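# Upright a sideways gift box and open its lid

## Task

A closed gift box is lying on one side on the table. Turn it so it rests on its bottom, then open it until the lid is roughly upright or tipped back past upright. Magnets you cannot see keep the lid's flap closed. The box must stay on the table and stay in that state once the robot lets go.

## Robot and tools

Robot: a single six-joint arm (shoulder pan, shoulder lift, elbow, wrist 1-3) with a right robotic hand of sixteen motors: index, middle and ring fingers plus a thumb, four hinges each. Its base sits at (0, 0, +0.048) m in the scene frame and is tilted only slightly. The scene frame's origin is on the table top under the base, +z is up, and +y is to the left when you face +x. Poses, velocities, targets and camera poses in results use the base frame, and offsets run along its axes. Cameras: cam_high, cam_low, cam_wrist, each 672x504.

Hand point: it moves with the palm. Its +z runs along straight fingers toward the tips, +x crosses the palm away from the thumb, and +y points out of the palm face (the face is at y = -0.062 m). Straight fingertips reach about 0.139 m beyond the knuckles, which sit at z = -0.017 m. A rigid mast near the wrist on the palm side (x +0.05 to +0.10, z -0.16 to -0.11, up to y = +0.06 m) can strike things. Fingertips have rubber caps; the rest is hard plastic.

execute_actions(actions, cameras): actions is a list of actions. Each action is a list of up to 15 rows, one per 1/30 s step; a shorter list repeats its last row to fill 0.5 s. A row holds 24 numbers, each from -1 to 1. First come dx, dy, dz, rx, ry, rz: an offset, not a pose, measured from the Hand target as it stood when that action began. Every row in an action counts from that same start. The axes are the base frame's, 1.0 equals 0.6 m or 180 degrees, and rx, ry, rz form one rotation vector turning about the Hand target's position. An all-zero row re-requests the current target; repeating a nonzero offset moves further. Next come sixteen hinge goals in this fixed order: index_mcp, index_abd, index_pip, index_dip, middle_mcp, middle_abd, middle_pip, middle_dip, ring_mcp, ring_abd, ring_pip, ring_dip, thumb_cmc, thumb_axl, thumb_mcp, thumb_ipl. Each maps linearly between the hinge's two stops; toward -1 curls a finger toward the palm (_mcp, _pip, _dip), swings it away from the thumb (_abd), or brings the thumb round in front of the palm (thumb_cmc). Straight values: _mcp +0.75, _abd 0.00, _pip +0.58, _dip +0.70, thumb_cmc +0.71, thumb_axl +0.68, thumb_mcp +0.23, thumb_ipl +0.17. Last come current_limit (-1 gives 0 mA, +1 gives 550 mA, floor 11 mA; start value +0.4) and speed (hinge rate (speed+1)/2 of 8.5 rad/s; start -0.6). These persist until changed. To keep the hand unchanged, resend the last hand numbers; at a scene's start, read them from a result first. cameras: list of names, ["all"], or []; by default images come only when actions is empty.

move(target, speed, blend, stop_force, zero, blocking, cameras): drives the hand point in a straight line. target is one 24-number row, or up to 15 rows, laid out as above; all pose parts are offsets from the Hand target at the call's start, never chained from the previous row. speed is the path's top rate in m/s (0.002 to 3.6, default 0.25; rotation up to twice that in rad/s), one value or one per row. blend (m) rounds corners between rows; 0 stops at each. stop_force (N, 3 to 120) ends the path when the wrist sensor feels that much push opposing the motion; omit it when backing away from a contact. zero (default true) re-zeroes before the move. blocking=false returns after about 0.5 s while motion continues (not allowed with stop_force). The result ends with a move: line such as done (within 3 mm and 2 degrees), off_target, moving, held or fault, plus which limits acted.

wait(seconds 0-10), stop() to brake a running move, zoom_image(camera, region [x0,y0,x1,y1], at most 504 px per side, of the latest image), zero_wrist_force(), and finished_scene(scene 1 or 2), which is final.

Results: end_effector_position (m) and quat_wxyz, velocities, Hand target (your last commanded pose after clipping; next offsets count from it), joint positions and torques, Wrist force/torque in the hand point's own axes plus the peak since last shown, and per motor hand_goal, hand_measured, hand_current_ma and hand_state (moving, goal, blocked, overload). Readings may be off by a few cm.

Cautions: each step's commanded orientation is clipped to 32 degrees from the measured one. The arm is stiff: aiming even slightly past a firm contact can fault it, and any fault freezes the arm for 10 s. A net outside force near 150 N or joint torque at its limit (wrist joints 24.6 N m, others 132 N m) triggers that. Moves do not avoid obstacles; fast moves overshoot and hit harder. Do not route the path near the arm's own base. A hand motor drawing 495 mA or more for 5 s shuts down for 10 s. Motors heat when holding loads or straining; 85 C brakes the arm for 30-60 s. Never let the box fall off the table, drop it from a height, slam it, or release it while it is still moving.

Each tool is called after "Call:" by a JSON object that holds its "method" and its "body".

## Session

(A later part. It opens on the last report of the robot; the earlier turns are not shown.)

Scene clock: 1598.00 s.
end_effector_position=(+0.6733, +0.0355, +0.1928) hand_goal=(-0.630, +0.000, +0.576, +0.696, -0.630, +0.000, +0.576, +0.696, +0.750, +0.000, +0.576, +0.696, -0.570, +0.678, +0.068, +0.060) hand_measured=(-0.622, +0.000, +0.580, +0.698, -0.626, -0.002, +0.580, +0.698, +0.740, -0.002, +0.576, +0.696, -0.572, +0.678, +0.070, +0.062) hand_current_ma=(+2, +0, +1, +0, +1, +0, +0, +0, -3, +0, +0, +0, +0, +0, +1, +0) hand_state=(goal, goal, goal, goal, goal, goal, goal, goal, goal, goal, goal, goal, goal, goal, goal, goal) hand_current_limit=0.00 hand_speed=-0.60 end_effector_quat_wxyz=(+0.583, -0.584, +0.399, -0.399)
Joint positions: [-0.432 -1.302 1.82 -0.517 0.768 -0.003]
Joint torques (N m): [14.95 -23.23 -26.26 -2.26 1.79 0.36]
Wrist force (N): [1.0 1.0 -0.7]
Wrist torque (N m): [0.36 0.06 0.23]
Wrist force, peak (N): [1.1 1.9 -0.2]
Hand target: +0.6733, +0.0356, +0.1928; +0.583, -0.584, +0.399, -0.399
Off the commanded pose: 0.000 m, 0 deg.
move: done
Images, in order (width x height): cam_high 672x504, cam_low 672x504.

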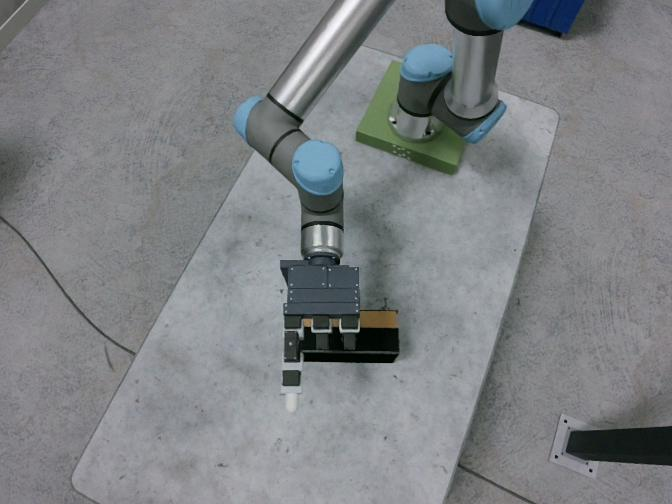

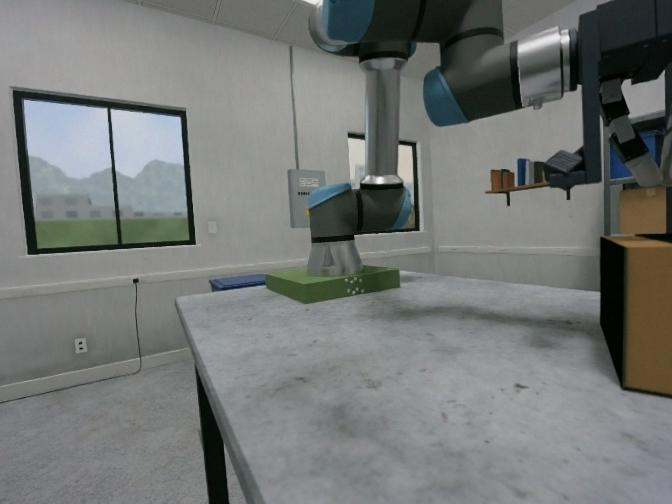

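Call:
{"method": "move", "body": {"target": [[-0.0312,-0.012,0,0.00814,-0.02068,0,-0.63,0,0.5766,0.6957,-0.63,0,0.5766,0.6957,0.75,0,0.5766,0.6957,-0.571,0.678,0.0674,0.0595,0.2,-0.6],[-0.0312,-0.012,-0.06,0.00814,-0.02068,0,-0.63,0,0.5766,0.6957,-0.63,0,0.5766,0.6957,0.75,0,0.5766,0.6957,-0.571,0.678,0.0674,0.0595,0.2,-0.6]], "speed": [0.1,0.08]}}

Call:
{"method": "move", "body": {"target": [0,0,-0.05,0,0,0,-0.63,0,0.5766,0.6957,-0.63,0,0.5766,0.6957,0.75,0,0.5766,0.6957,-0.571,0.678,0.0674,0.0595,0.2,-0.6], "speed": 0.012, "stop_force": 3, "cameras": ["cam_high","cam_low"]}}

Call:
{"method": "zoom_image", "body": {"camera": "cam_low", "region": [540, 80, 672, 260]}}

Scene clock: 1617.60 s.
end_effector_position=(+0.6546, +0.0284, +0.1567) hand_goal=(-0.630, +0.000, +0.576, +0.696, -0.630, +0.000, +0.576, +0.696, +0.750, +0.000, +0.576, +0.696, -0.570, +0.678, +0.068, +0.060) hand_measured=(-0.622, +0.000, +0.580, +0.698, -0.628, -0.002, +0.578, +0.698, +0.740, -0.002, +0.576, +0.696, -0.572, +0.678, +0.070, +0.062) hand_current_ma=(+2, +0, +1, +0, +0, +0, +0, +0, -3, +0, +0, +0, +0, +0, +1, +0) hand_state=(goal, goal, goal, goal, goal, goal, goal, goal, goal, goal, goal, goal, goal, goal, goal, goal) hand_current_limit=0.20 hand_speed=-0.60 end_effector_quat_wxyz=(+0.603, -0.563, +0.385, -0.413)
Joint positions: [-0.474 -1.296 1.976 -0.783 0.729 0.076]
Joint torques (N m): [13.94 -41.59 -27.4 -0.31 1.74 0.78]
Wrist force (N): [1.2 1.0 -1.0]
Wrist torque (N m): [0.39 0.05 0.20]
Wrist force, peak (N): [1.1 2.2 -1.1]
Hand target: +0.6546, +0.0284, +0.1568; +0.603, -0.563, +0.385, -0.413
Off the commanded pose: 0.000 m, 0 deg.
move: done

Scene clock: 1619.93 s.
end_effector_position=(+0.6546, +0.0284, +0.1415) hand_goal=(-0.630, +0.000, +0.576, +0.696, -0.630, +0.000, +0.576, +0.696, +0.750, +0.000, +0.576, +0.696, -0.570, +0.678, +0.068, +0.060) hand_measured=(-0.622, +0.000, +0.580, +0.698, -0.628, -0.002, +0.578, +0.698, +0.740, -0.002, +0.576, +0.696, -0.572, +0.678, +0.070, +0.062) hand_current_ma=(+2, +0, +1, +0, +0, +0, +0, +0, -3, +0, +0, +0, +0, +0, +1, +0) hand_state=(goal, goal, goal, goal, goal, goal, goal, goal, goal, goal, goal, goal, goal, goal, goal, goal) hand_current_limit=0.20 hand_speed=-0.60 end_effector_quat_wxyz=(+0.603, -0.563, +0.385, -0.413)
Joint positions: [-0.474 -1.271 1.992 -0.824 0.729 0.076]
Joint torques (N m): [12.62 -43.42 -25.65 -0.91 1.1 -1.14]
Wrist force (N): [1.2 -2.1 -0.3]
Wrist torque (N m): [0.25 0.04 0.11]
Wrist force, peak (N): [0.9 -9.3 0.3]
Hand target: +0.6546, +0.0284, +0.1415; +0.603, -0.563, +0.385, -0.413 (not the last commanded pose)
Off the commanded pose: 0.015 m, 0 deg.
move: contact
Images, in order (width x height): cam_high 672x504, cam_low 672x504.

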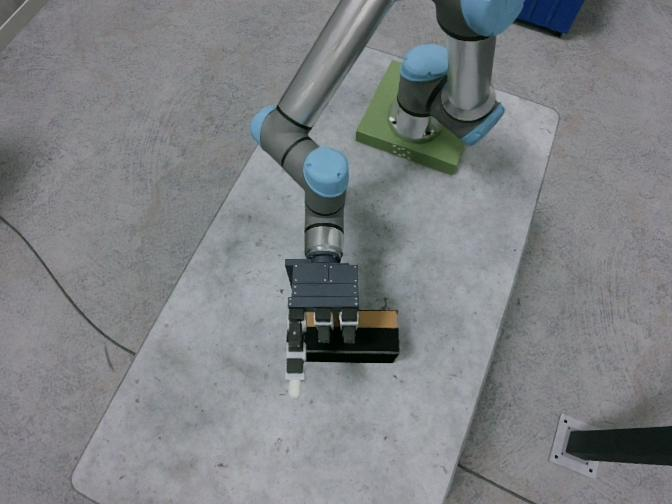

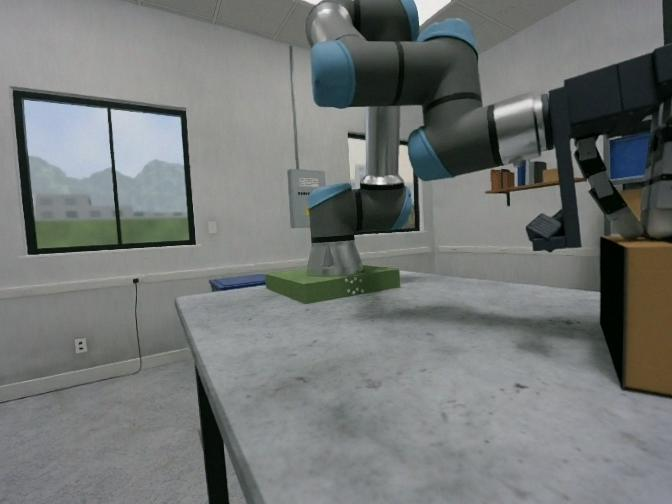

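Scaled by 2.800.

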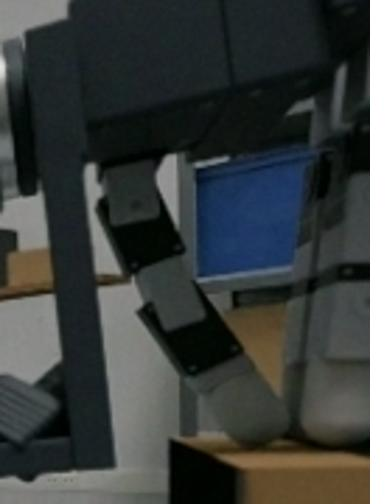

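Call:
{"method": "move", "body": {"target": [0,0,0,0,0,0,-0.48,0,0.5766,0.6957,-0.48,0,0.5766,0.6957,0.75,0,0.5766,0.6957,-0.571,0.678,0.25,0.0595,0.0,-0.93], "speed": 0.02}}

Call:
{"method": "move", "body": {"target": [0,0,0.0018,0,0,0,-0.46,0,0.5766,0.6957,-0.46,0,0.5766,0.6957,0.75,0,0.5766,0.6957,-0.571,0.678,0.35,0.0595,0.6,-0.93], "speed": 0.01, "cameras": ["cam_high","cam_low"]}}

Call:
{"method": "zoom_image", "body": {"camera": "cam_high", "region": [280, 280, 420, 400]}}

Call:
{"method": "zoom_image", "body": {"camera": "cam_low", "region": [540, 80, 672, 260]}}

Scene clock: 1623.00 s.
end_effector_position=(+0.6546, +0.0284, +0.1415) hand_goal=(-0.480, +0.000, +0.576, +0.696, -0.480, +0.000, +0.576, +0.696, +0.750, +0.000, +0.576, +0.696, -0.570, +0.678, +0.250, +0.060) hand_measured=(-0.574, +0.000, +0.546, +0.682, -0.598, -0.002, +0.546, +0.682, +0.740, -0.002, +0.576, +0.696, -0.572, +0.678, +0.106, +0.040) hand_current_ma=(-190, +0, -23, -7, -275, +0, -22, -6, -3, +0, +0, +0, +0, +0, -275, -20) hand_state=(blocked, goal, blocked, goal, blocked, goal, blocked, goal, goal, goal, goal, goal, goal, goal, blocked, blocked) hand_current_limit=0.00 hand_speed=-0.93 end_effector_quat_wxyz=(+0.603, -0.563, +0.385, -0.413)
Joint positions: [-0.474 -1.271 1.992 -0.824 0.729 0.076]
Joint torques (N m): [13.27 -39.85 -25.01 -2.2 1.04 -1.15]
Wrist force (N): [1.1 -7.0 -1.7]
Wrist torque (N m): [-0.18 0.09 0.16]
Wrist force, peak (N): [1.1 -7.0 -1.7]
Hand target: +0.6546, +0.0284, +0.1415; +0.603, -0.563, +0.385, -0.413
Off the commanded pose: 0.000 m, 0 deg.
move: done

Scene clock: 1623.70 s.
end_effector_position=(+0.6546, +0.0284, +0.1426) hand_goal=(-0.460, +0.000, +0.576, +0.696, -0.460, +0.000, +0.576, +0.696, +0.750, +0.000, +0.576, +0.696, -0.570, +0.678, +0.350, +0.060) hand_measured=(-0.468, +0.000, +0.572, +0.692, -0.544, -0.002, +0.544, +0.680, +0.740, -0.002, +0.576, +0.696, -0.572, +0.678, +0.132, +0.032) hand_current_ma=(-2, +0, -1, +0, -155, +0, -26, -8, -3, +0, +0, +0, +0, +0, -440, -34) hand_state=(goal, goal, goal, goal, blocked, goal, blocked, goal, goal, goal, goal, goal, goal, goal, blocked, blocked) hand_current_limit=0.60 hand_speed=-0.93 end_effector_quat_wxyz=(+0.603, -0.563, +0.385, -0.413)
Joint positions: [-0.474 -1.273 1.991 -0.821 0.729 0.076]
Joint torques (N m): [12.15 -39.17 -24.55 0.87 1.1 -0.92]
Wrist force (N): [0.9 -4.1 1.0]
Wrist torque (N m): [0.12 0.15 0.16]
Wrist force, peak (N): [1.1 -6.9 -1.8]
Hand target: +0.6546, +0.0284, +0.1426; +0.603, -0.563, +0.385, -0.413
Off the commanded pose: 0.000 m, 0 deg.
move: done
Images, in order (width x height): cam_high 672x504, cam_low 672x504.

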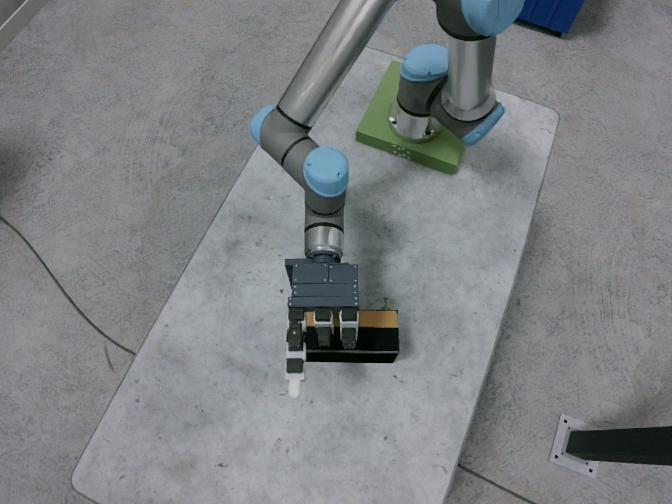

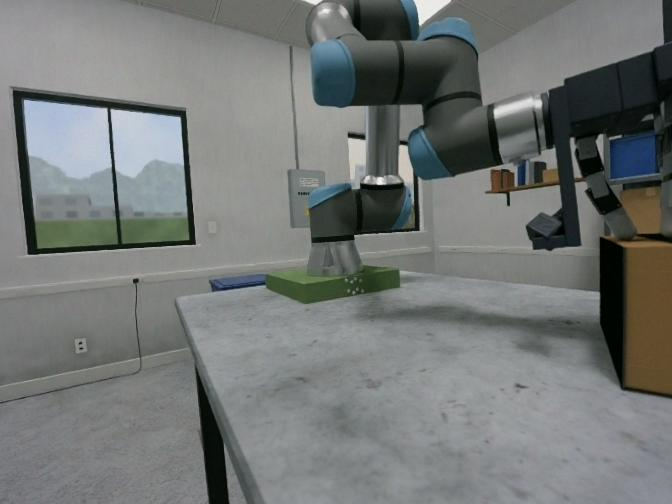

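Scaled by 3.600.

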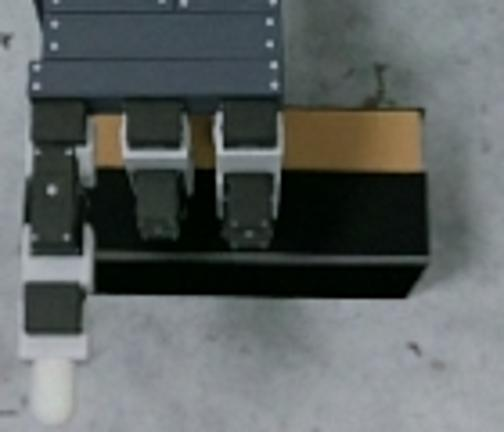

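Scaled by 2.800.

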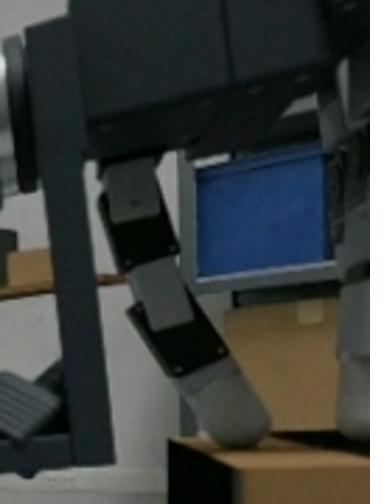

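Call:
{"method": "move", "body": {"target": [0,0,-0.0012,0,0,0,-0.2,0,0.5766,0.6957,-0.2,0,0.5766,0.6957,0.75,0,0.5766,0.6957,-0.571,0.678,0.5,0.0595,0.55,-0.9], "speed": 0.01, "cameras": ["cam_high"]}}

Call:
{"method": "zoom_image", "body": {"camera": "cam_high", "region": [280, 280, 420, 400]}}

Scene clock: 1628.03 s.
end_effector_position=(+0.6546, +0.0284, +0.1419) hand_goal=(-0.200, +0.000, +0.576, +0.696, -0.200, +0.000, +0.576, +0.696, +0.750, +0.000, +0.576, +0.696, -0.570, +0.678, +0.500, +0.060) hand_measured=(-0.212, +0.000, +0.572, +0.692, -0.214, -0.002, +0.572, +0.694, +0.740, -0.002, +0.576, +0.696, -0.572, +0.678, +0.134, +0.026) hand_current_ma=(-6, +0, -1, +0, -7, +0, -1, +0, -3, +0, +0, +0, +0, +0, -426, -50) hand_state=(goal, goal, goal, goal, goal, goal, goal, goal, goal, goal, goal, goal, goal, goal, blocked, blocked) hand_current_limit=0.55 hand_speed=-0.90 end_effector_quat_wxyz=(+0.603, -0.563, +0.385, -0.413)
Joint positions: [-0.474 -1.272 1.991 -0.823 0.729 0.076]
Joint torques (N m): [13.07 -16.66 -7.79 -0.65 0.92 -1.31]
Wrist force (N): [0.9 -11.4 0.4]
Wrist torque (N m): [-0.53 0.11 0.24]
Wrist force, peak (N): [1.0 -11.8 0.7]
Hand target: +0.6546, +0.0284, +0.1419; +0.603, -0.563, +0.385, -0.413
Off the commanded pose: 0.000 m, 0 deg.
move: done
Images, in order (width x height): cam_high 672x504.

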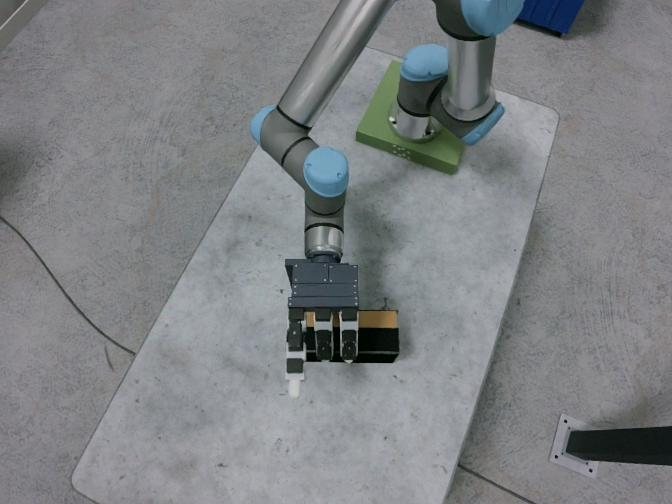

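Scaled by 3.600.

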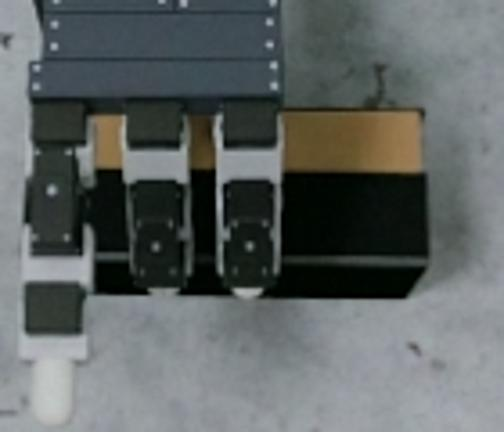

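Call:
{"method": "move", "body": {"target": [[0,0,0.05,0,0,0,-0.2,0,0.5766,0.6957,-0.2,0,0.5766,0.6957,0.75,0,0.5766,0.6957,-0.571,0.678,0.0674,0.0595,0.0,-0.6],[-0.0031,-0.0012,0.05,0.00407,-0.01034,0,-0.63,0,0.5766,0.6957,-0.63,0,0.5766,0.6957,0.75,0,0.5766,0.6957,-0.571,0.678,0.0674,0.0595,0.0,-0.5]], "speed": 0.06}}

Call:
{"method": "move", "body": {"target": [0,0,-0.07,0,0,0,-0.63,0,0.5766,0.6957,-0.63,0,0.5766,0.6957,0.75,0,0.5766,0.6957,-0.571,0.678,0.0674,0.0595,0.2,-0.6], "speed": 0.015, "stop_force": 4, "cameras": ["cam_low"]}}

Call:
{"method": "zoom_image", "body": {"camera": "cam_low", "region": [540, 80, 672, 260]}}

Scene clock: 1634.40 s.
end_effector_position=(+0.6528, +0.0277, +0.1719) hand_goal=(-0.630, +0.000, +0.576, +0.696, -0.630, +0.000, +0.576, +0.696, +0.750, +0.000, +0.576, +0.696, -0.570, +0.678, +0.068, +0.060) hand_measured=(-0.620, +0.000, +0.576, +0.694, -0.628, -0.002, +0.572, +0.694, +0.740, -0.002, +0.576, +0.696, -0.572, +0.678, +0.074, +0.060) hand_current_ma=(+4, +0, +0, +0, +0, +0, +0, +0, -3, +0, +0, +0, +0, +0, +2, +0) hand_state=(goal, goal, goal, goal, goal, goal, goal, goal, goal, goal, goal, goal, goal, goal, goal, goal) hand_current_limit=0.00 hand_speed=-0.50 end_effector_quat_wxyz=(+0.613, -0.553, +0.378, -0.420)
Joint positions: [-0.481 -1.324 1.994 -0.827 0.725 0.117]
Joint torques (N m): [11.46 -22.07 -28.52 -3.48 1.42 0.95]
Wrist force (N): [1.0 1.1 -1.1]
Wrist torque (N m): [0.41 0.08 0.24]
Wrist force, peak (N): [1.0 -11.8 0.5]
Hand target: +0.6528, +0.0277, +0.1719; +0.613, -0.553, +0.378, -0.420
Off the commanded pose: 0.000 m, 0 deg.
move: done

Scene clock: 1637.47 s.
end_effector_position=(+0.6528, +0.0277, +0.1426) hand_goal=(-0.630, +0.000, +0.576, +0.696, -0.630, +0.000, +0.576, +0.696, +0.750, +0.000, +0.576, +0.696, -0.570, +0.678, +0.068, +0.060) hand_measured=(-0.620, +0.000, +0.578, +0.696, -0.630, -0.002, +0.574, +0.694, +0.740, -0.002, +0.576, +0.696, -0.572, +0.678, +0.072, +0.060) hand_current_ma=(+3, +0, +0, +0, +0, +0, +0, +0, -3, +0, +0, +0, +0, +0, +1, +0) hand_state=(goal, goal, goal, goal, goal, goal, goal, goal, goal, goal, goal, goal, goal, goal, goal, goal) hand_current_limit=0.20 hand_speed=-0.60 end_effector_quat_wxyz=(+0.613, -0.553, +0.378, -0.420)
Joint positions: [-0.481 -1.275 2.024 -0.906 0.725 0.117]
Joint torques (N m): [12.22 -41.04 -25.95 -2.54 1.38 -1.26]
Wrist force (N): [1.5 -4.5 -1.0]
Wrist torque (N m): [0.04 0.01 0.18]
Wrist force, peak (N): [0.8 -19.6 -1.7]
Hand target: +0.6528, +0.0277, +0.1427; +0.613, -0.553, +0.378, -0.420 (not the last commanded pose)
Off the commanded pose: 0.013 m, 0 deg.
move: contact
Images, in order (width x height): cam_low 672x504.

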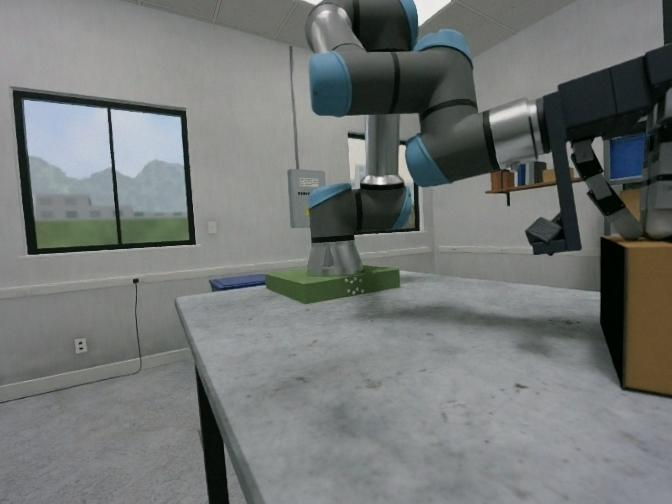

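Scaled by 2.800.

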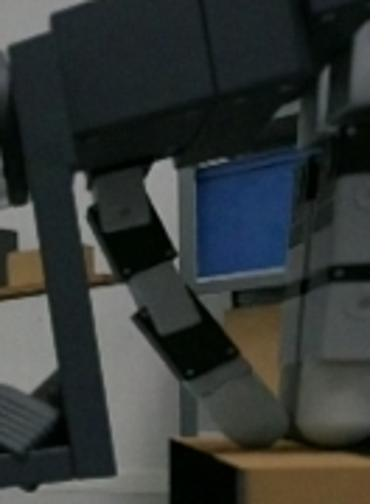

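Call:
{"method": "move", "body": {"target": [0,0,0,0,0,0,-0.45,0,0.5766,0.6957,-0.45,0,0.5766,0.6957,0.75,0,0.5766,0.6957,-0.571,0.678,0.25,0.0595,0.0,-0.93], "speed": 0.02}}

Call:
{"method": "move", "body": {"target": [0,0,0.002,0,0,0,-0.2,0,0.5766,0.6957,-0.2,0,0.5766,0.6957,0.75,0,0.5766,0.6957,-0.571,0.678,0.5,0.0595,0.6,-0.9], "speed": 0.01, "cameras": ["cam_high"]}}

Call:
{"method": "zoom_image", "body": {"camera": "cam_high", "region": [280, 280, 420, 400]}}

Scene clock: 1640.40 s.
end_effector_position=(+0.6528, +0.0277, +0.1427) hand_goal=(-0.450, +0.000, +0.576, +0.696, -0.450, +0.000, +0.576, +0.696, +0.750, +0.000, +0.576, +0.696, -0.570, +0.678, +0.250, +0.060) hand_measured=(-0.562, +0.000, +0.540, +0.678, -0.602, -0.002, +0.546, +0.682, +0.740, -0.002, +0.576, +0.696, -0.572, +0.678, +0.092, +0.040) hand_current_ma=(-265, +0, -33, -10, -275, +0, -22, -6, -3, +0, +0, +0, +0, +0, -275, -20) hand_state=(blocked, goal, blocked, goal, blocked, goal, blocked, goal, goal, goal, goal, goal, goal, goal, blocked, blocked) hand_current_limit=0.00 hand_speed=-0.93 end_effector_quat_wxyz=(+0.613, -0.553, +0.378, -0.420)
Joint positions: [-0.481 -1.275 2.024 -0.906 0.725 0.117]
Joint torques (N m): [12.18 -39.74 -24.69 -2.68 1.32 -1.33]
Wrist force (N): [1.3 -7.4 -2.0]
Wrist torque (N m): [-0.20 0.07 0.20]
Wrist force, peak (N): [1.3 -7.6 -2.0]
Hand target: +0.6528, +0.0277, +0.1427; +0.613, -0.553, +0.378, -0.420
Off the commanded pose: 0.000 m, 0 deg.
move: done

Scene clock: 1641.40 s.
end_effector_position=(+0.6528, +0.0277, +0.1439) hand_goal=(-0.200, +0.000, +0.576, +0.696, -0.200, +0.000, +0.576, +0.696, +0.750, +0.000, +0.576, +0.696, -0.570, +0.678, +0.500, +0.060) hand_measured=(-0.214, +0.000, +0.570, +0.692, -0.504, -0.004, +0.536, +0.676, +0.740, -0.002, +0.576, +0.696, -0.572, +0.678, +0.118, +0.032) hand_current_ma=(-6, +0, -1, +0, -440, +0, -37, -11, -3, +0, +0, +0, +0, +0, -440, -34) hand_state=(goal, goal, goal, goal, blocked, goal, blocked, goal, goal, goal, goal, goal, goal, goal, blocked, blocked) hand_current_limit=0.60 hand_speed=-0.90 end_effector_quat_wxyz=(+0.613, -0.553, +0.378, -0.420)
Joint positions: [-0.481 -1.277 2.023 -0.903 0.725 0.117]
Joint torques (N m): [12.5 -33.22 -21.84 -0.67 1.28 -1.22]
Wrist force (N): [1.5 -6.2 -0.2]
Wrist torque (N m): [-0.03 0.13 0.14]
Wrist force, peak (N): [1.3 -8.2 0.6]
Hand target: +0.6528, +0.0277, +0.1439; +0.613, -0.553, +0.378, -0.420
Off the commanded pose: 0.000 m, 0 deg.
move: done
Images, in order (width x height): cam_high 672x504.

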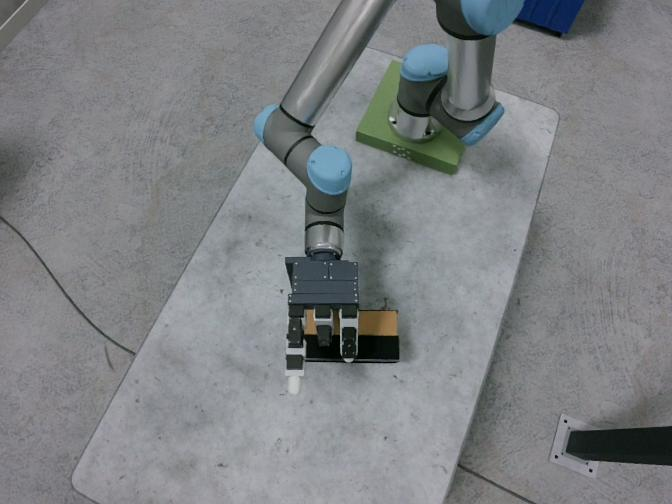

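Scaled by 3.600.

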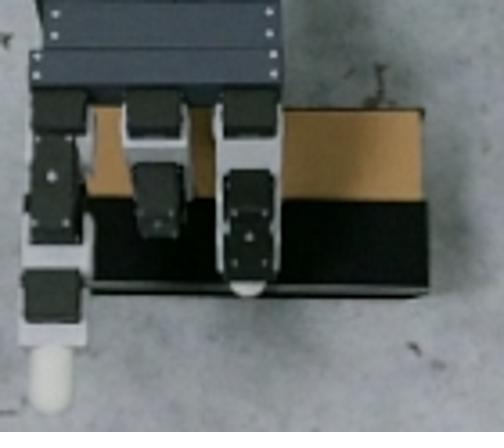

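Call:
{"method": "move", "body": {"target": [0.0186,0.0073,0.0035,0,0,0,-0.2,0,0.5766,0.6957,-0.2,0,0.5766,0.6957,0.75,0,0.5766,0.6957,-0.571,0.678,0.5,0.0595,0.78,-0.9], "speed": 0.02, "cameras": ["cam_high","cam_low"]}}

Call:
{"method": "zoom_image", "body": {"camera": "cam_high", "region": [280, 280, 420, 400]}}

Call:
{"method": "zoom_image", "body": {"camera": "cam_low", "region": [540, 80, 672, 260]}}

Scene clock: 1647.17 s.
end_effector_position=(+0.6640, +0.0322, +0.1459) hand_goal=(-0.200, +0.000, +0.576, +0.696, -0.200, +0.000, +0.576, +0.696, +0.750, +0.000, +0.576, +0.696, -0.570, +0.678, +0.500, +0.060) hand_measured=(-0.214, +0.000, +0.570, +0.692, -0.216, -0.002, +0.570, +0.694, +0.740, -0.002, +0.576, +0.696, -0.570, +0.678, +0.208, +0.006) hand_current_ma=(-6, +0, -1, +0, -8, +0, -1, +0, -3, +0, +0, +0, +0, +0, -489, -111) hand_state=(goal, goal, goal, goal, goal, goal, goal, goal, goal, goal, goal, goal, goal, goal, blocked, blocked) hand_current_limit=0.78 hand_speed=-0.90 end_effector_quat_wxyz=(+0.613, -0.553, +0.378, -0.420)
Joint positions: [-0.46 -1.259 1.99 -0.884 0.745 0.112]
Joint torques (N m): [-11.94 -24.06 1.56 -0.25 -1.63 -1.88]
Wrist force (N): [1.2 -38.4 -2.6]
Wrist torque (N m): [-2.96 0.04 0.62]
Wrist force, peak (N): [1.2 -38.4 -2.6]
Hand target: +0.6639, +0.0321, +0.1460; +0.613, -0.553, +0.378, -0.420
Off the commanded pose: 0.000 m, 0 deg.
move: done
Images, in order (width x height): cam_high 672x504, cam_low 672x504.

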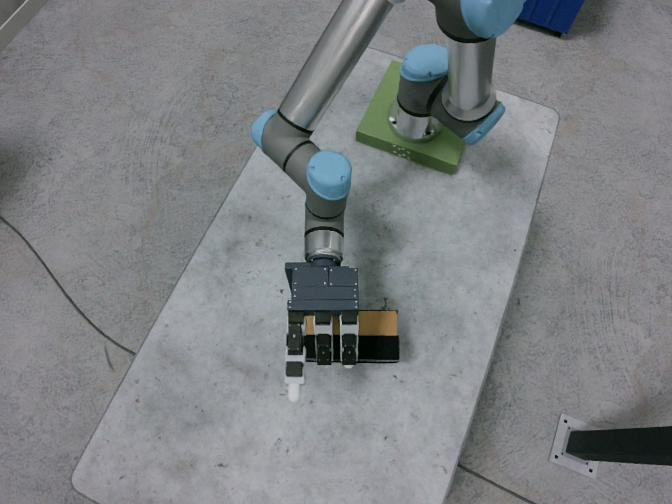

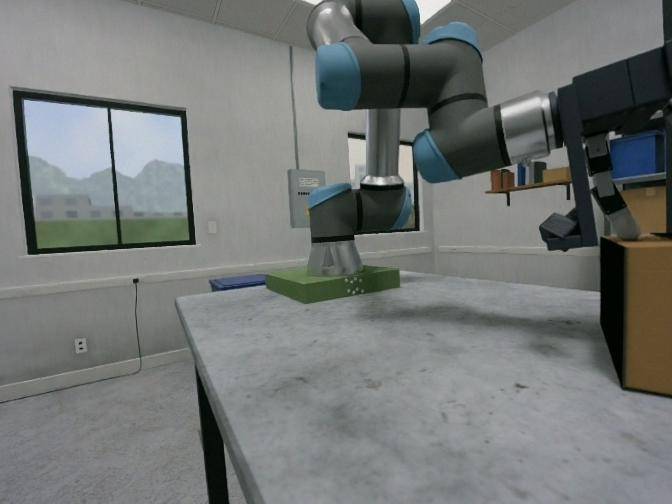

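Scaled by 3.600.

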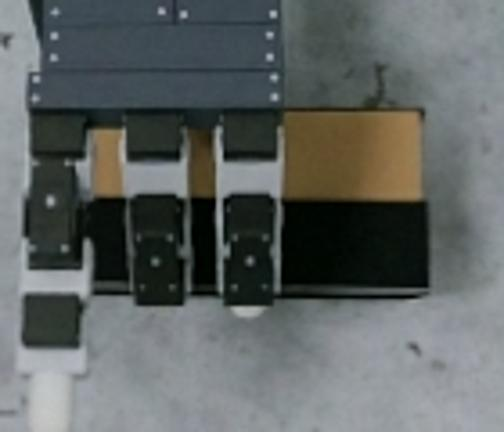

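Scaled by 2.800.

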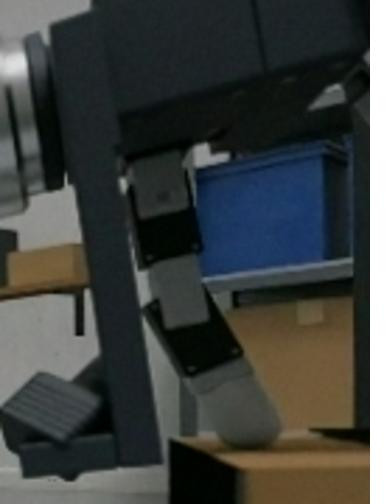

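Call:
{"method": "move", "body": {"target": [0,0,0.012,0,0,0,-0.2,0,0.5766,0.6957,-0.2,0,0.5766,0.6957,0.75,0,0.5766,0.6957,-0.571,0.678,0.2,0.0595,-0.3,-0.9], "speed": 0.03}}

Call:
{"method": "move", "body": {"target": [[0,0,0.05,0,0,0,-0.2,0,0.5766,0.6957,-0.2,0,0.5766,0.6957,0.75,0,0.5766,0.6957,-0.571,0.678,0.2,0.0595,0.0,-0.6],[-0.0186,-0.0073,0.05,0,0,0,-0.63,0,0.5766,0.6957,-0.63,0,0.5766,0.6957,0.75,0,0.5766,0.6957,-0.571,0.678,0.73,-0.35,0.0,-0.5]], "speed": 0.08, "cameras": ["cam_high"]}}

Call:
{"method": "zoom_image", "body": {"camera": "cam_high", "region": [280, 280, 420, 400]}}

Scene clock: 1653.30 s.
end_effector_position=(+0.6639, +0.0321, +0.1533) hand_goal=(-0.200, +0.000, +0.576, +0.696, -0.200, +0.000, +0.576, +0.696, +0.750, +0.000, +0.576, +0.696, -0.570, +0.678, +0.200, +0.060) hand_measured=(-0.214, +0.000, +0.570, +0.692, -0.216, -0.002, +0.570, +0.694, +0.740, -0.002, +0.576, +0.696, -0.572, +0.678, +0.204, +0.058) hand_current_ma=(-6, +0, -1, +0, -8, +0, -1, +0, -3, +0, +0, +0, +0, +0, +1, +0) hand_state=(goal, goal, goal, goal, goal, goal, goal, goal, goal, goal, goal, goal, goal, goal, goal, goal) hand_current_limit=-0.30 hand_speed=-0.90 end_effector_quat_wxyz=(+0.613, -0.553, +0.378, -0.420)
Joint positions: [-0.461 -1.272 1.983 -0.865 0.745 0.112]
Joint torques (N m): [-12.86 -26.83 -18.53 -3.3 -0.97 0.71]
Wrist force (N): [1.0 1.3 -0.8]
Wrist torque (N m): [0.35 0.07 0.24]
Wrist force, peak (N): [1.2 -39.3 -2.8]
Hand target: +0.6639, +0.0321, +0.1532; +0.613, -0.553, +0.378, -0.420
Off the commanded pose: 0.000 m, 0 deg.
move: done

Scene clock: 1655.17 s.
end_effector_position=(+0.6528, +0.0277, +0.1832) hand_goal=(-0.630, +0.000, +0.576, +0.696, -0.630, +0.000, +0.576, +0.696, +0.750, +0.000, +0.576, +0.696, -0.570, +0.678, +0.730, -0.350) hand_measured=(-0.628, +0.000, +0.572, +0.694, -0.628, -0.002, +0.572, +0.694, +0.740, -0.002, +0.576, +0.696, -0.572, +0.678, +0.724, -0.348) hand_current_ma=(+0, +0, +0, +0, +0, +0, +0, +0, -3, +0, +0, +0, +0, +0, -2, +0) hand_state=(goal, goal, goal, goal, goal, goal, goal, goal, goal, goal, goal, goal, goal, goal, goal, goal) hand_current_limit=0.00 hand_speed=-0.50 end_effector_quat_wxyz=(+0.613, -0.553, +0.378, -0.420)
Joint positions: [-0.481 -1.342 1.981 -0.796 0.725 0.117]
Joint torques (N m): [14.61 -20.21 -14.2 0.19 0.2 -1.64]
Wrist force (N): [1.1 0.9 -0.9]
Wrist torque (N m): [0.40 0.06 0.16]
Wrist force, peak (N): [1.4 2.0 -0.9]
Hand target: +0.6528, +0.0277, +0.1832; +0.613, -0.553, +0.378, -0.420
Off the commanded pose: 0.000 m, 0 deg.
move: done
Images, in order (width x height): cam_high 672x504.

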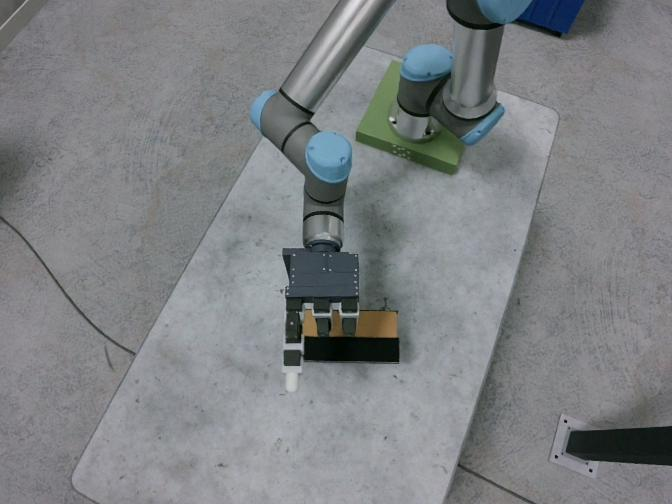

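Scaled by 3.600.

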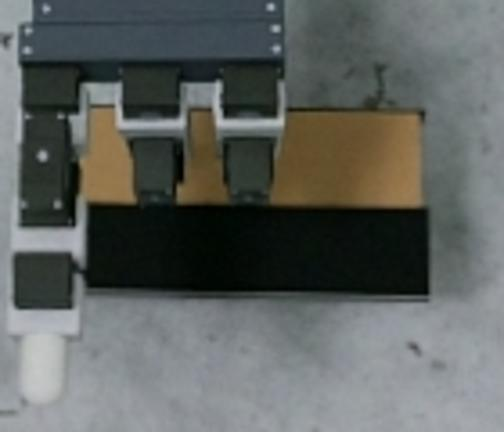

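Call:
{"method": "wait", "body": {"seconds": 1.0, "cameras": ["cam_high"]}}

Call:
{"method": "zoom_image", "body": {"camera": "cam_high", "region": [280, 280, 420, 400]}}

Scene clock: 1657.57 s.
end_effector_position=(+0.6528, +0.0277, +0.1831) hand_goal=(-0.630, +0.000, +0.576, +0.696, -0.630, +0.000, +0.576, +0.696, +0.750, +0.000, +0.576, +0.696, -0.570, +0.678, +0.730, -0.350) hand_measured=(-0.628, +0.000, +0.572, +0.694, -0.628, -0.002, +0.572, +0.694, +0.740, -0.002, +0.576, +0.696, -0.572, +0.678, +0.724, -0.348) hand_current_ma=(+0, +0, +0, +0, +0, +0, +0, +0, -3, +0, +0, +0, +0, +0, -2, +0) hand_state=(goal, goal, goal, goal, goal, goal, goal, goal, goal, goal, goal, goal, goal, goal, goal, goal) hand_current_limit=0.00 hand_speed=-0.50 end_effector_quat_wxyz=(+0.613, -0.553, +0.378, -0.420)
Joint positions: [-0.481 -1.342 1.981 -0.796 0.725 0.117]
Joint torques (N m): [14.24 -20.31 -12.8 -1.72 -1.34 -1.44]
Wrist force (N): [1.4 1.0 -1.0]
Wrist torque (N m): [0.41 0.03 0.19]
Wrist force, peak (N): [1.3 1.2 -1.0]
Hand target: +0.6528, +0.0277, +0.1832; +0.613, -0.553, +0.378, -0.420
Off the commanded pose: 0.000 m, 0 deg.
wait: 1.00 s; at rest from the start
Images, in order (width x height): cam_high 672x504.

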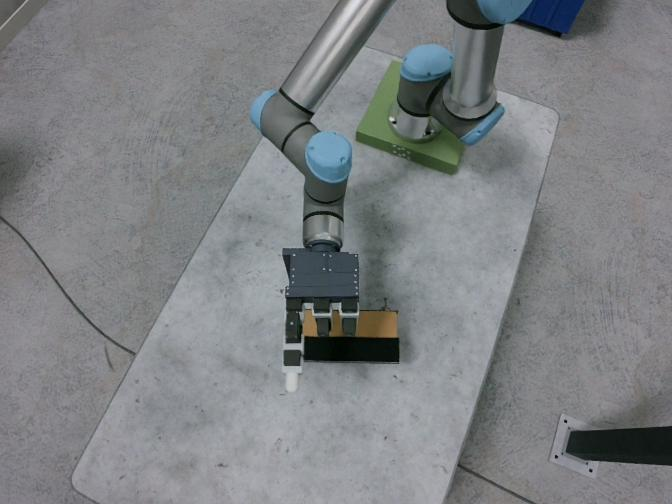

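Scaled by 3.600.

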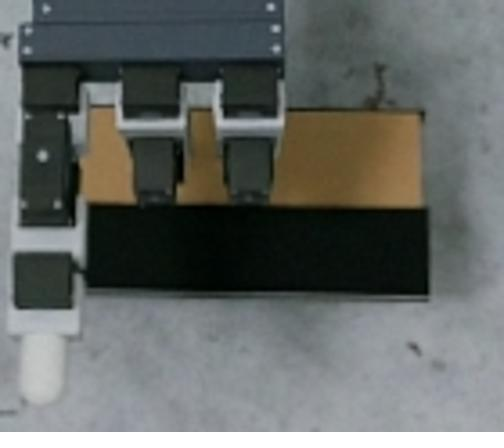

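Call:
{"method": "move", "body": {"target": [0,0,-0.0615,0,0,0,-0.63,0,0.5766,0.6957,-0.63,0,0.5766,0.6957,0.75,0,0.5766,0.6957,-0.571,0.678,0.73,-0.35,0.0,-0.6], "speed": 0.04, "stop_force": 3}}

Call:
{"method": "move", "body": {"target": [0.0775,0.0305,0.008,0,0,0,-0.63,0,0.5766,0.6957,-0.63,0,0.5766,0.6957,0.75,0,0.5766,0.6957,-0.571,0.678,0.73,-0.35,0.0,-0.6], "speed": 0.04, "stop_force": 6, "cameras": ["cam_high","cam_low"]}}

Call:
{"method": "zoom_image", "body": {"camera": "cam_high", "region": [280, 280, 420, 420]}}

Scene clock: 1664.17 s.
end_effector_position=(+0.6528, +0.0277, +0.1463) hand_goal=(-0.630, +0.000, +0.576, +0.696, -0.630, +0.000, +0.576, +0.696, +0.750, +0.000, +0.576, +0.696, -0.570, +0.678, +0.730, -0.350) hand_measured=(-0.628, +0.000, +0.572, +0.694, -0.628, -0.002, +0.574, +0.694, +0.740, -0.002, +0.576, +0.696, -0.572, +0.678, +0.724, -0.348) hand_current_ma=(+0, +0, +0, +0, +0, +0, +0, +0, -3, +0, +0, +0, +0, +0, -2, +0) hand_state=(goal, goal, goal, goal, goal, goal, goal, goal, goal, goal, goal, goal, goal, goal, goal, goal) hand_current_limit=0.00 hand_speed=-0.60 end_effector_quat_wxyz=(+0.613, -0.553, +0.378, -0.420)
Joint positions: [-0.481 -1.281 2.021 -0.896 0.725 0.117]
Joint torques (N m): [12.15 -43.76 -27.5 0.49 -0.85 0.61]
Wrist force (N): [1.2 0.9 -0.8]
Wrist torque (N m): [0.39 0.04 0.19]
Wrist force, peak (N): [1.2 1.6 -0.8]
Hand target: +0.6528, +0.0277, +0.1463; +0.613, -0.553, +0.378, -0.420
Off the commanded pose: 0.000 m, 0 deg.
move: done

Scene clock: 1666.50 s.
end_effector_position=(+0.6993, +0.0460, +0.1511) hand_goal=(-0.630, +0.000, +0.576, +0.696, -0.630, +0.000, +0.576, +0.696, +0.750, +0.000, +0.576, +0.696, -0.570, +0.678, +0.730, -0.350) hand_measured=(-0.628, +0.000, +0.572, +0.694, -0.628, -0.002, +0.574, +0.694, +0.740, -0.002, +0.576, +0.696, -0.572, +0.678, +0.724, -0.348) hand_current_ma=(+0, +0, +0, +0, +0, +0, +0, +0, -3, +0, +0, +0, +0, +0, -2, +0) hand_state=(goal, goal, goal, goal, goal, goal, goal, goal, goal, goal, goal, goal, goal, goal, goal, goal) hand_current_limit=0.00 hand_speed=-0.60 end_effector_quat_wxyz=(+0.613, -0.553, +0.378, -0.420)
Joint positions: [-0.4 -1.201 1.886 -0.829 0.805 0.099]
Joint torques (N m): [-14.32 -48.19 -11.78 -3.57 -2.23 1.15]
Wrist force (N): [1.3 0.9 -0.7]
Wrist torque (N m): [0.37 0.03 0.24]
Wrist force, peak (N): [1.5 1.0 -1.0]
Hand target: +0.6993, +0.0460, +0.1511; +0.613, -0.553, +0.378, -0.420
Off the commanded pose: 0.000 m, 0 deg.
move: done
Images, in order (width x height): cam_high 672x504, cam_low 672x504.

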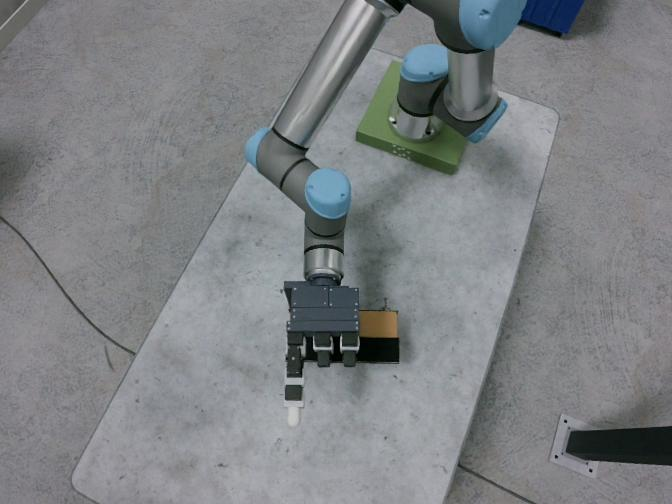

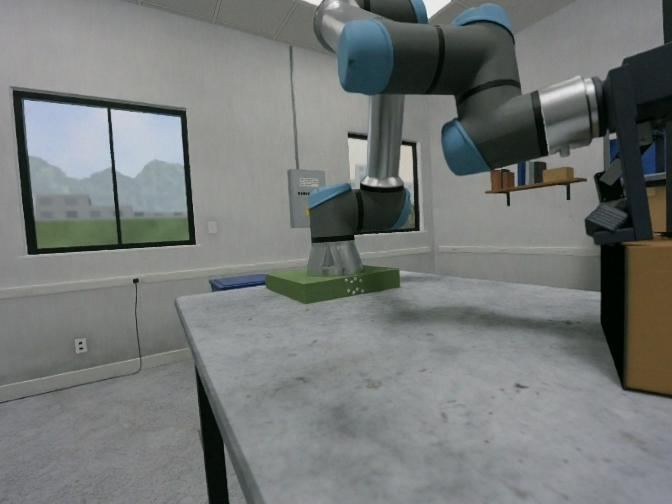

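Scaled by 3.600.

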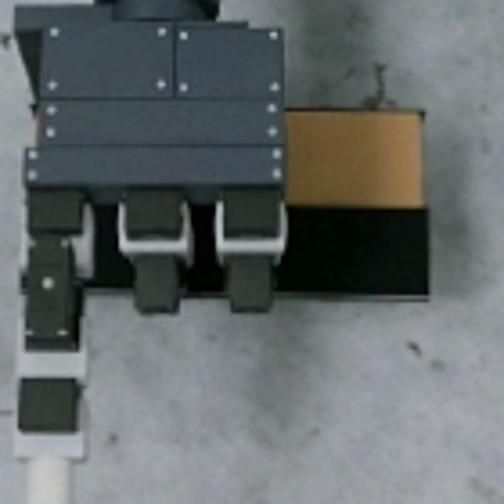

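Call:
{"method": "move", "body": {"target": [[0,0,0.02,0,0,0,-0.63,0,0.5766,0.6957,-0.63,0,0.5766,0.6957,0.75,0,0.5766,0.6957,-0.571,0.678,0.73,-0.35,0.0,-0.6],[-0.0775,-0.0305,0.01,0,0,0,-0.63,0,0.5766,0.6957,-0.63,0,0.5766,0.6957,0.75,0,0.5766,0.6957,-0.571,0.678,0.73,-0.35,0.0,-0.6]], "speed": 0.12, "blend": [0.005,0]}}

Call:
{"method": "move", "body": {"target": [0,0,-0.06,0,0,0,-0.63,0,0.5766,0.6957,-0.63,0,0.5766,0.6957,0.75,0,0.5766,0.6957,-0.571,0.678,0.73,-0.35,0.0,-0.6], "speed": 0.015, "stop_force": 3}}

Call:
{"method": "move", "body": {"target": [0.0775,0.0305,0.004,0,0,0,-0.63,0,0.5766,0.6957,-0.63,0,0.5766,0.6957,0.75,0,0.5766,0.6957,-0.571,0.678,0.73,-0.35,0.0,-0.6], "speed": 0.04, "stop_force": 6, "cameras": ["cam_high","cam_low"]}}

Call:
{"method": "zoom_image", "body": {"camera": "cam_high", "region": [280, 280, 420, 420]}}

Scene clock: 1670.90 s.
end_effector_position=(+0.6528, +0.0276, +0.1571) hand_goal=(-0.630, +0.000, +0.576, +0.696, -0.630, +0.000, +0.576, +0.696, +0.750, +0.000, +0.576, +0.696, -0.570, +0.678, +0.730, -0.350) hand_measured=(-0.628, +0.000, +0.574, +0.694, -0.628, -0.002, +0.574, +0.694, +0.740, -0.002, +0.576, +0.696, -0.572, +0.678, +0.724, -0.348) hand_current_ma=(+0, +0, +0, +0, +0, +0, +0, +0, -3, +0, +0, +0, +0, +0, -2, +0) hand_state=(goal, goal, goal, goal, goal, goal, goal, goal, goal, goal, goal, goal, goal, goal, goal, goal) hand_current_limit=0.00 hand_speed=-0.60 end_effector_quat_wxyz=(+0.613, -0.553, +0.378, -0.420)
Joint positions: [-0.481 -1.3 2.01 -0.867 0.725 0.117]
Joint torques (N m): [9.93 -27.22 -15.04 0.09 0.75 -1.49]
Wrist force (N): [1.2 1.0 -0.8]
Wrist torque (N m): [0.40 0.03 0.18]
Wrist force, peak (N): [1.1 2.5 -0.9]
Hand target: +0.6528, +0.0277, +0.1571; +0.613, -0.553, +0.378, -0.420
Off the commanded pose: 0.000 m, 0 deg.
move: done

Scene clock: 1673.10 s.
end_effector_position=(+0.6527, +0.0277, +0.1407) hand_goal=(-0.630, +0.000, +0.576, +0.696, -0.630, +0.000, +0.576, +0.696, +0.750, +0.000, +0.576, +0.696, -0.570, +0.678, +0.730, -0.350) hand_measured=(-0.628, +0.000, +0.574, +0.694, -0.630, -0.002, +0.574, +0.694, +0.740, -0.002, +0.576, +0.696, -0.572, +0.678, +0.724, -0.348) hand_current_ma=(+0, +0, +0, +0, +0, +0, +0, +0, -3, +0, +0, +0, +0, +0, -2, +0) hand_state=(goal, goal, goal, goal, goal, goal, goal, goal, goal, goal, goal, goal, goal, goal, goal, goal) hand_current_limit=0.00 hand_speed=-0.60 end_effector_quat_wxyz=(+0.613, -0.553, +0.378, -0.420)
Joint positions: [-0.481 -1.271 2.026 -0.911 0.725 0.117]
Joint torques (N m): [11.96 -42.52 -25.44 -2.44 -1.5 -0.51]
Wrist force (N): [1.4 -2.5 -0.3]
Wrist torque (N m): [0.22 0.02 0.09]
Wrist force, peak (N): [1.0 -11.7 1.0]
Hand target: +0.6528, +0.0277, +0.1407; +0.613, -0.553, +0.378, -0.420 (not the last commanded pose)
Off the commanded pose: 0.020 m, 0 deg.
move: contact

Scene clock: 1675.43 s.
end_effector_position=(+0.6993, +0.0460, +0.1431) hand_goal=(-0.630, +0.000, +0.576, +0.696, -0.630, +0.000, +0.576, +0.696, +0.750, +0.000, +0.576, +0.696, -0.570, +0.678, +0.730, -0.350) hand_measured=(-0.628, +0.000, +0.574, +0.694, -0.630, -0.002, +0.574, +0.694, +0.740, -0.002, +0.576, +0.696, -0.572, +0.678, +0.724, -0.348) hand_current_ma=(+0, +0, +0, +0, +0, +0, +0, +0, -3, +0, +0, +0, +0, +0, -2, +0) hand_state=(goal, goal, goal, goal, goal, goal, goal, goal, goal, goal, goal, goal, goal, goal, goal, goal) hand_current_limit=0.00 hand_speed=-0.60 end_effector_quat_wxyz=(+0.613, -0.553, +0.378, -0.420)
Joint positions: [-0.4 -1.188 1.893 -0.849 0.805 0.099]
Joint torques (N m): [-14.22 -48.9 -10.98 -3.31 -2.03 1.18]
Wrist force (N): [1.1 0.9 -0.8]
Wrist torque (N m): [0.38 0.05 0.24]
Wrist force, peak (N): [1.3 -2.1 -0.4]
Hand target: +0.6993, +0.0460, +0.1431; +0.613, -0.553, +0.378, -0.420
Off the commanded pose: 0.000 m, 0 deg.
move: done
Images, in order (width x height): cam_high 672x504, cam_low 672x504.

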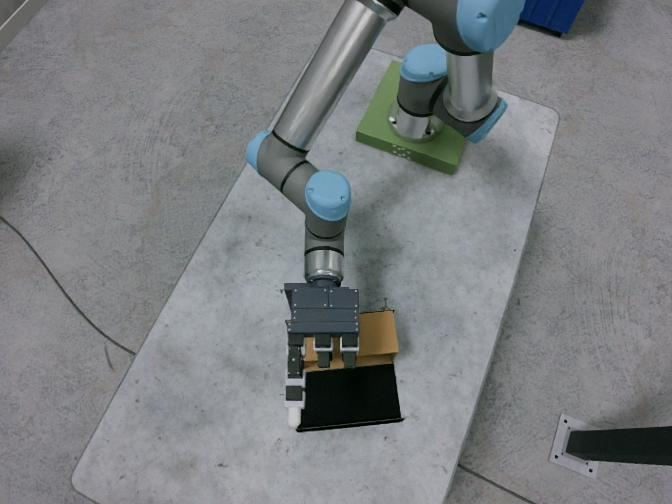

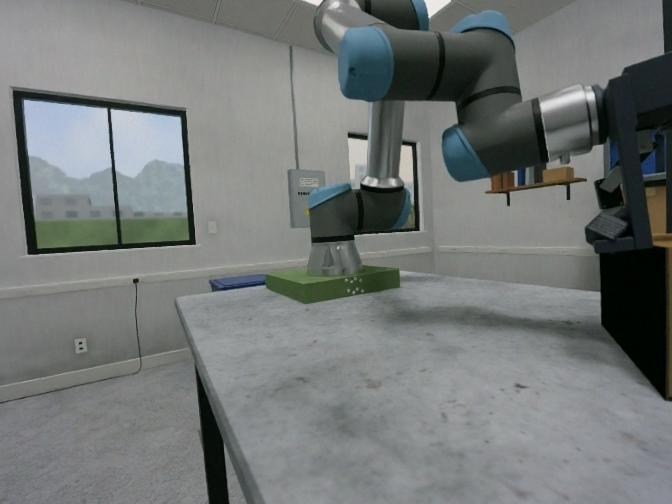

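Scaled by 3.600.

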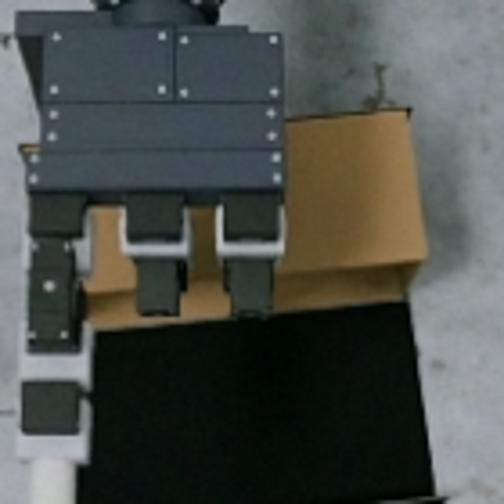

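Call:
{"method": "move", "body": {"target": [[0,0,0.06,0,0,0,-0.63,0,0.5766,0.6957,-0.63,0,0.5766,0.6957,0.75,0,0.5766,0.6957,-0.571,0.678,0.73,-0.35,0.0,-0.6],[-0.12,-0.08,0.3,0,0,0,0.3,0,0.5766,0.6957,0.3,0,0.5766,0.6957,0.3,0,0.5766,0.6957,-0.571,0.678,0.73,-0.35,0.0,-0.6]], "speed": 0.15, "blend": [0.02,0], "cameras": ["cam_high","cam_low"]}}

Call:
{"method": "zoom_image", "body": {"camera": "cam_high", "region": [270, 290, 430, 450]}}

Scene clock: 1686.43 s.
end_effector_position=(+0.6273, -0.0020, +0.3231) hand_goal=(+0.300, +0.000, +0.576, +0.696, +0.300, +0.000, +0.576, +0.696, +0.300, +0.000, +0.576, +0.696, -0.570, +0.678, +0.730, -0.350) hand_measured=(+0.280, +0.000, +0.574, +0.694, +0.278, -0.002, +0.574, +0.694, +0.292, -0.002, +0.576, +0.696, -0.572, +0.678, +0.724, -0.348) hand_current_ma=(-13, +0, +0, +0, -16, +0, +0, +0, -3, +0, +0, +0, +0, +0, -2, +0) hand_state=(blocked, goal, goal, goal, blocked, goal, goal, goal, goal, goal, goal, goal, goal, goal, goal, goal) hand_current_limit=0.00 hand_speed=-0.60 end_effector_quat_wxyz=(+0.613, -0.553, +0.378, -0.420)
Joint positions: [-0.574 -1.542 1.814 -0.447 0.634 0.141]
Joint torques (N m): [14.6 -32.84 -16.91 0.64 -1.39 -0.67]
Wrist force (N): [1.3 1.1 -0.9]
Wrist torque (N m): [0.33 0.04 0.22]
Wrist force, peak (N): [1.1 3.0 -0.8]
Hand target: +0.6273, -0.0020, +0.3231; +0.613, -0.553, +0.378, -0.420
Off the commanded pose: 0.000 m, 0 deg.
move: done; blend cut to 0.018 m at target 1
Images, in order (width x height): cam_high 672x504, cam_low 672x504.

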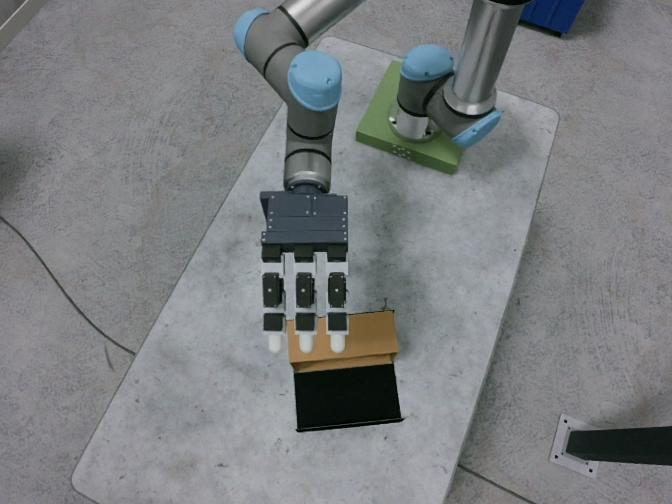

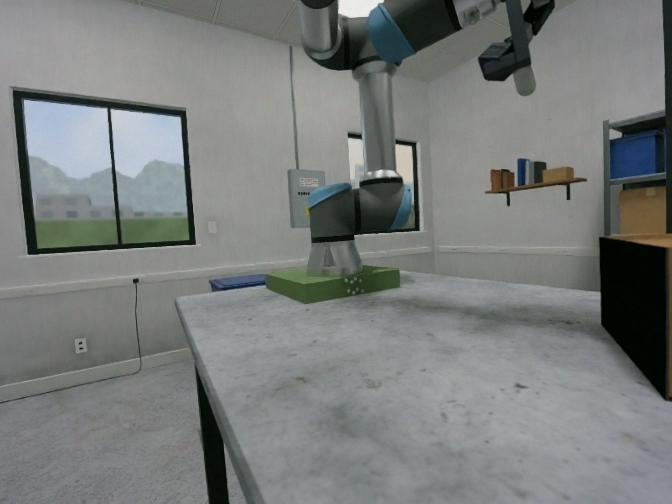

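Scaled by 3.150.

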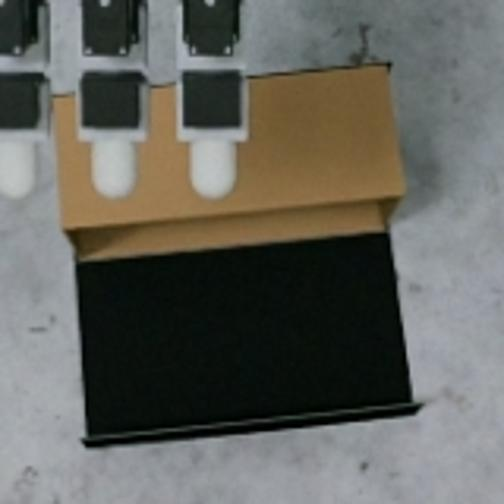

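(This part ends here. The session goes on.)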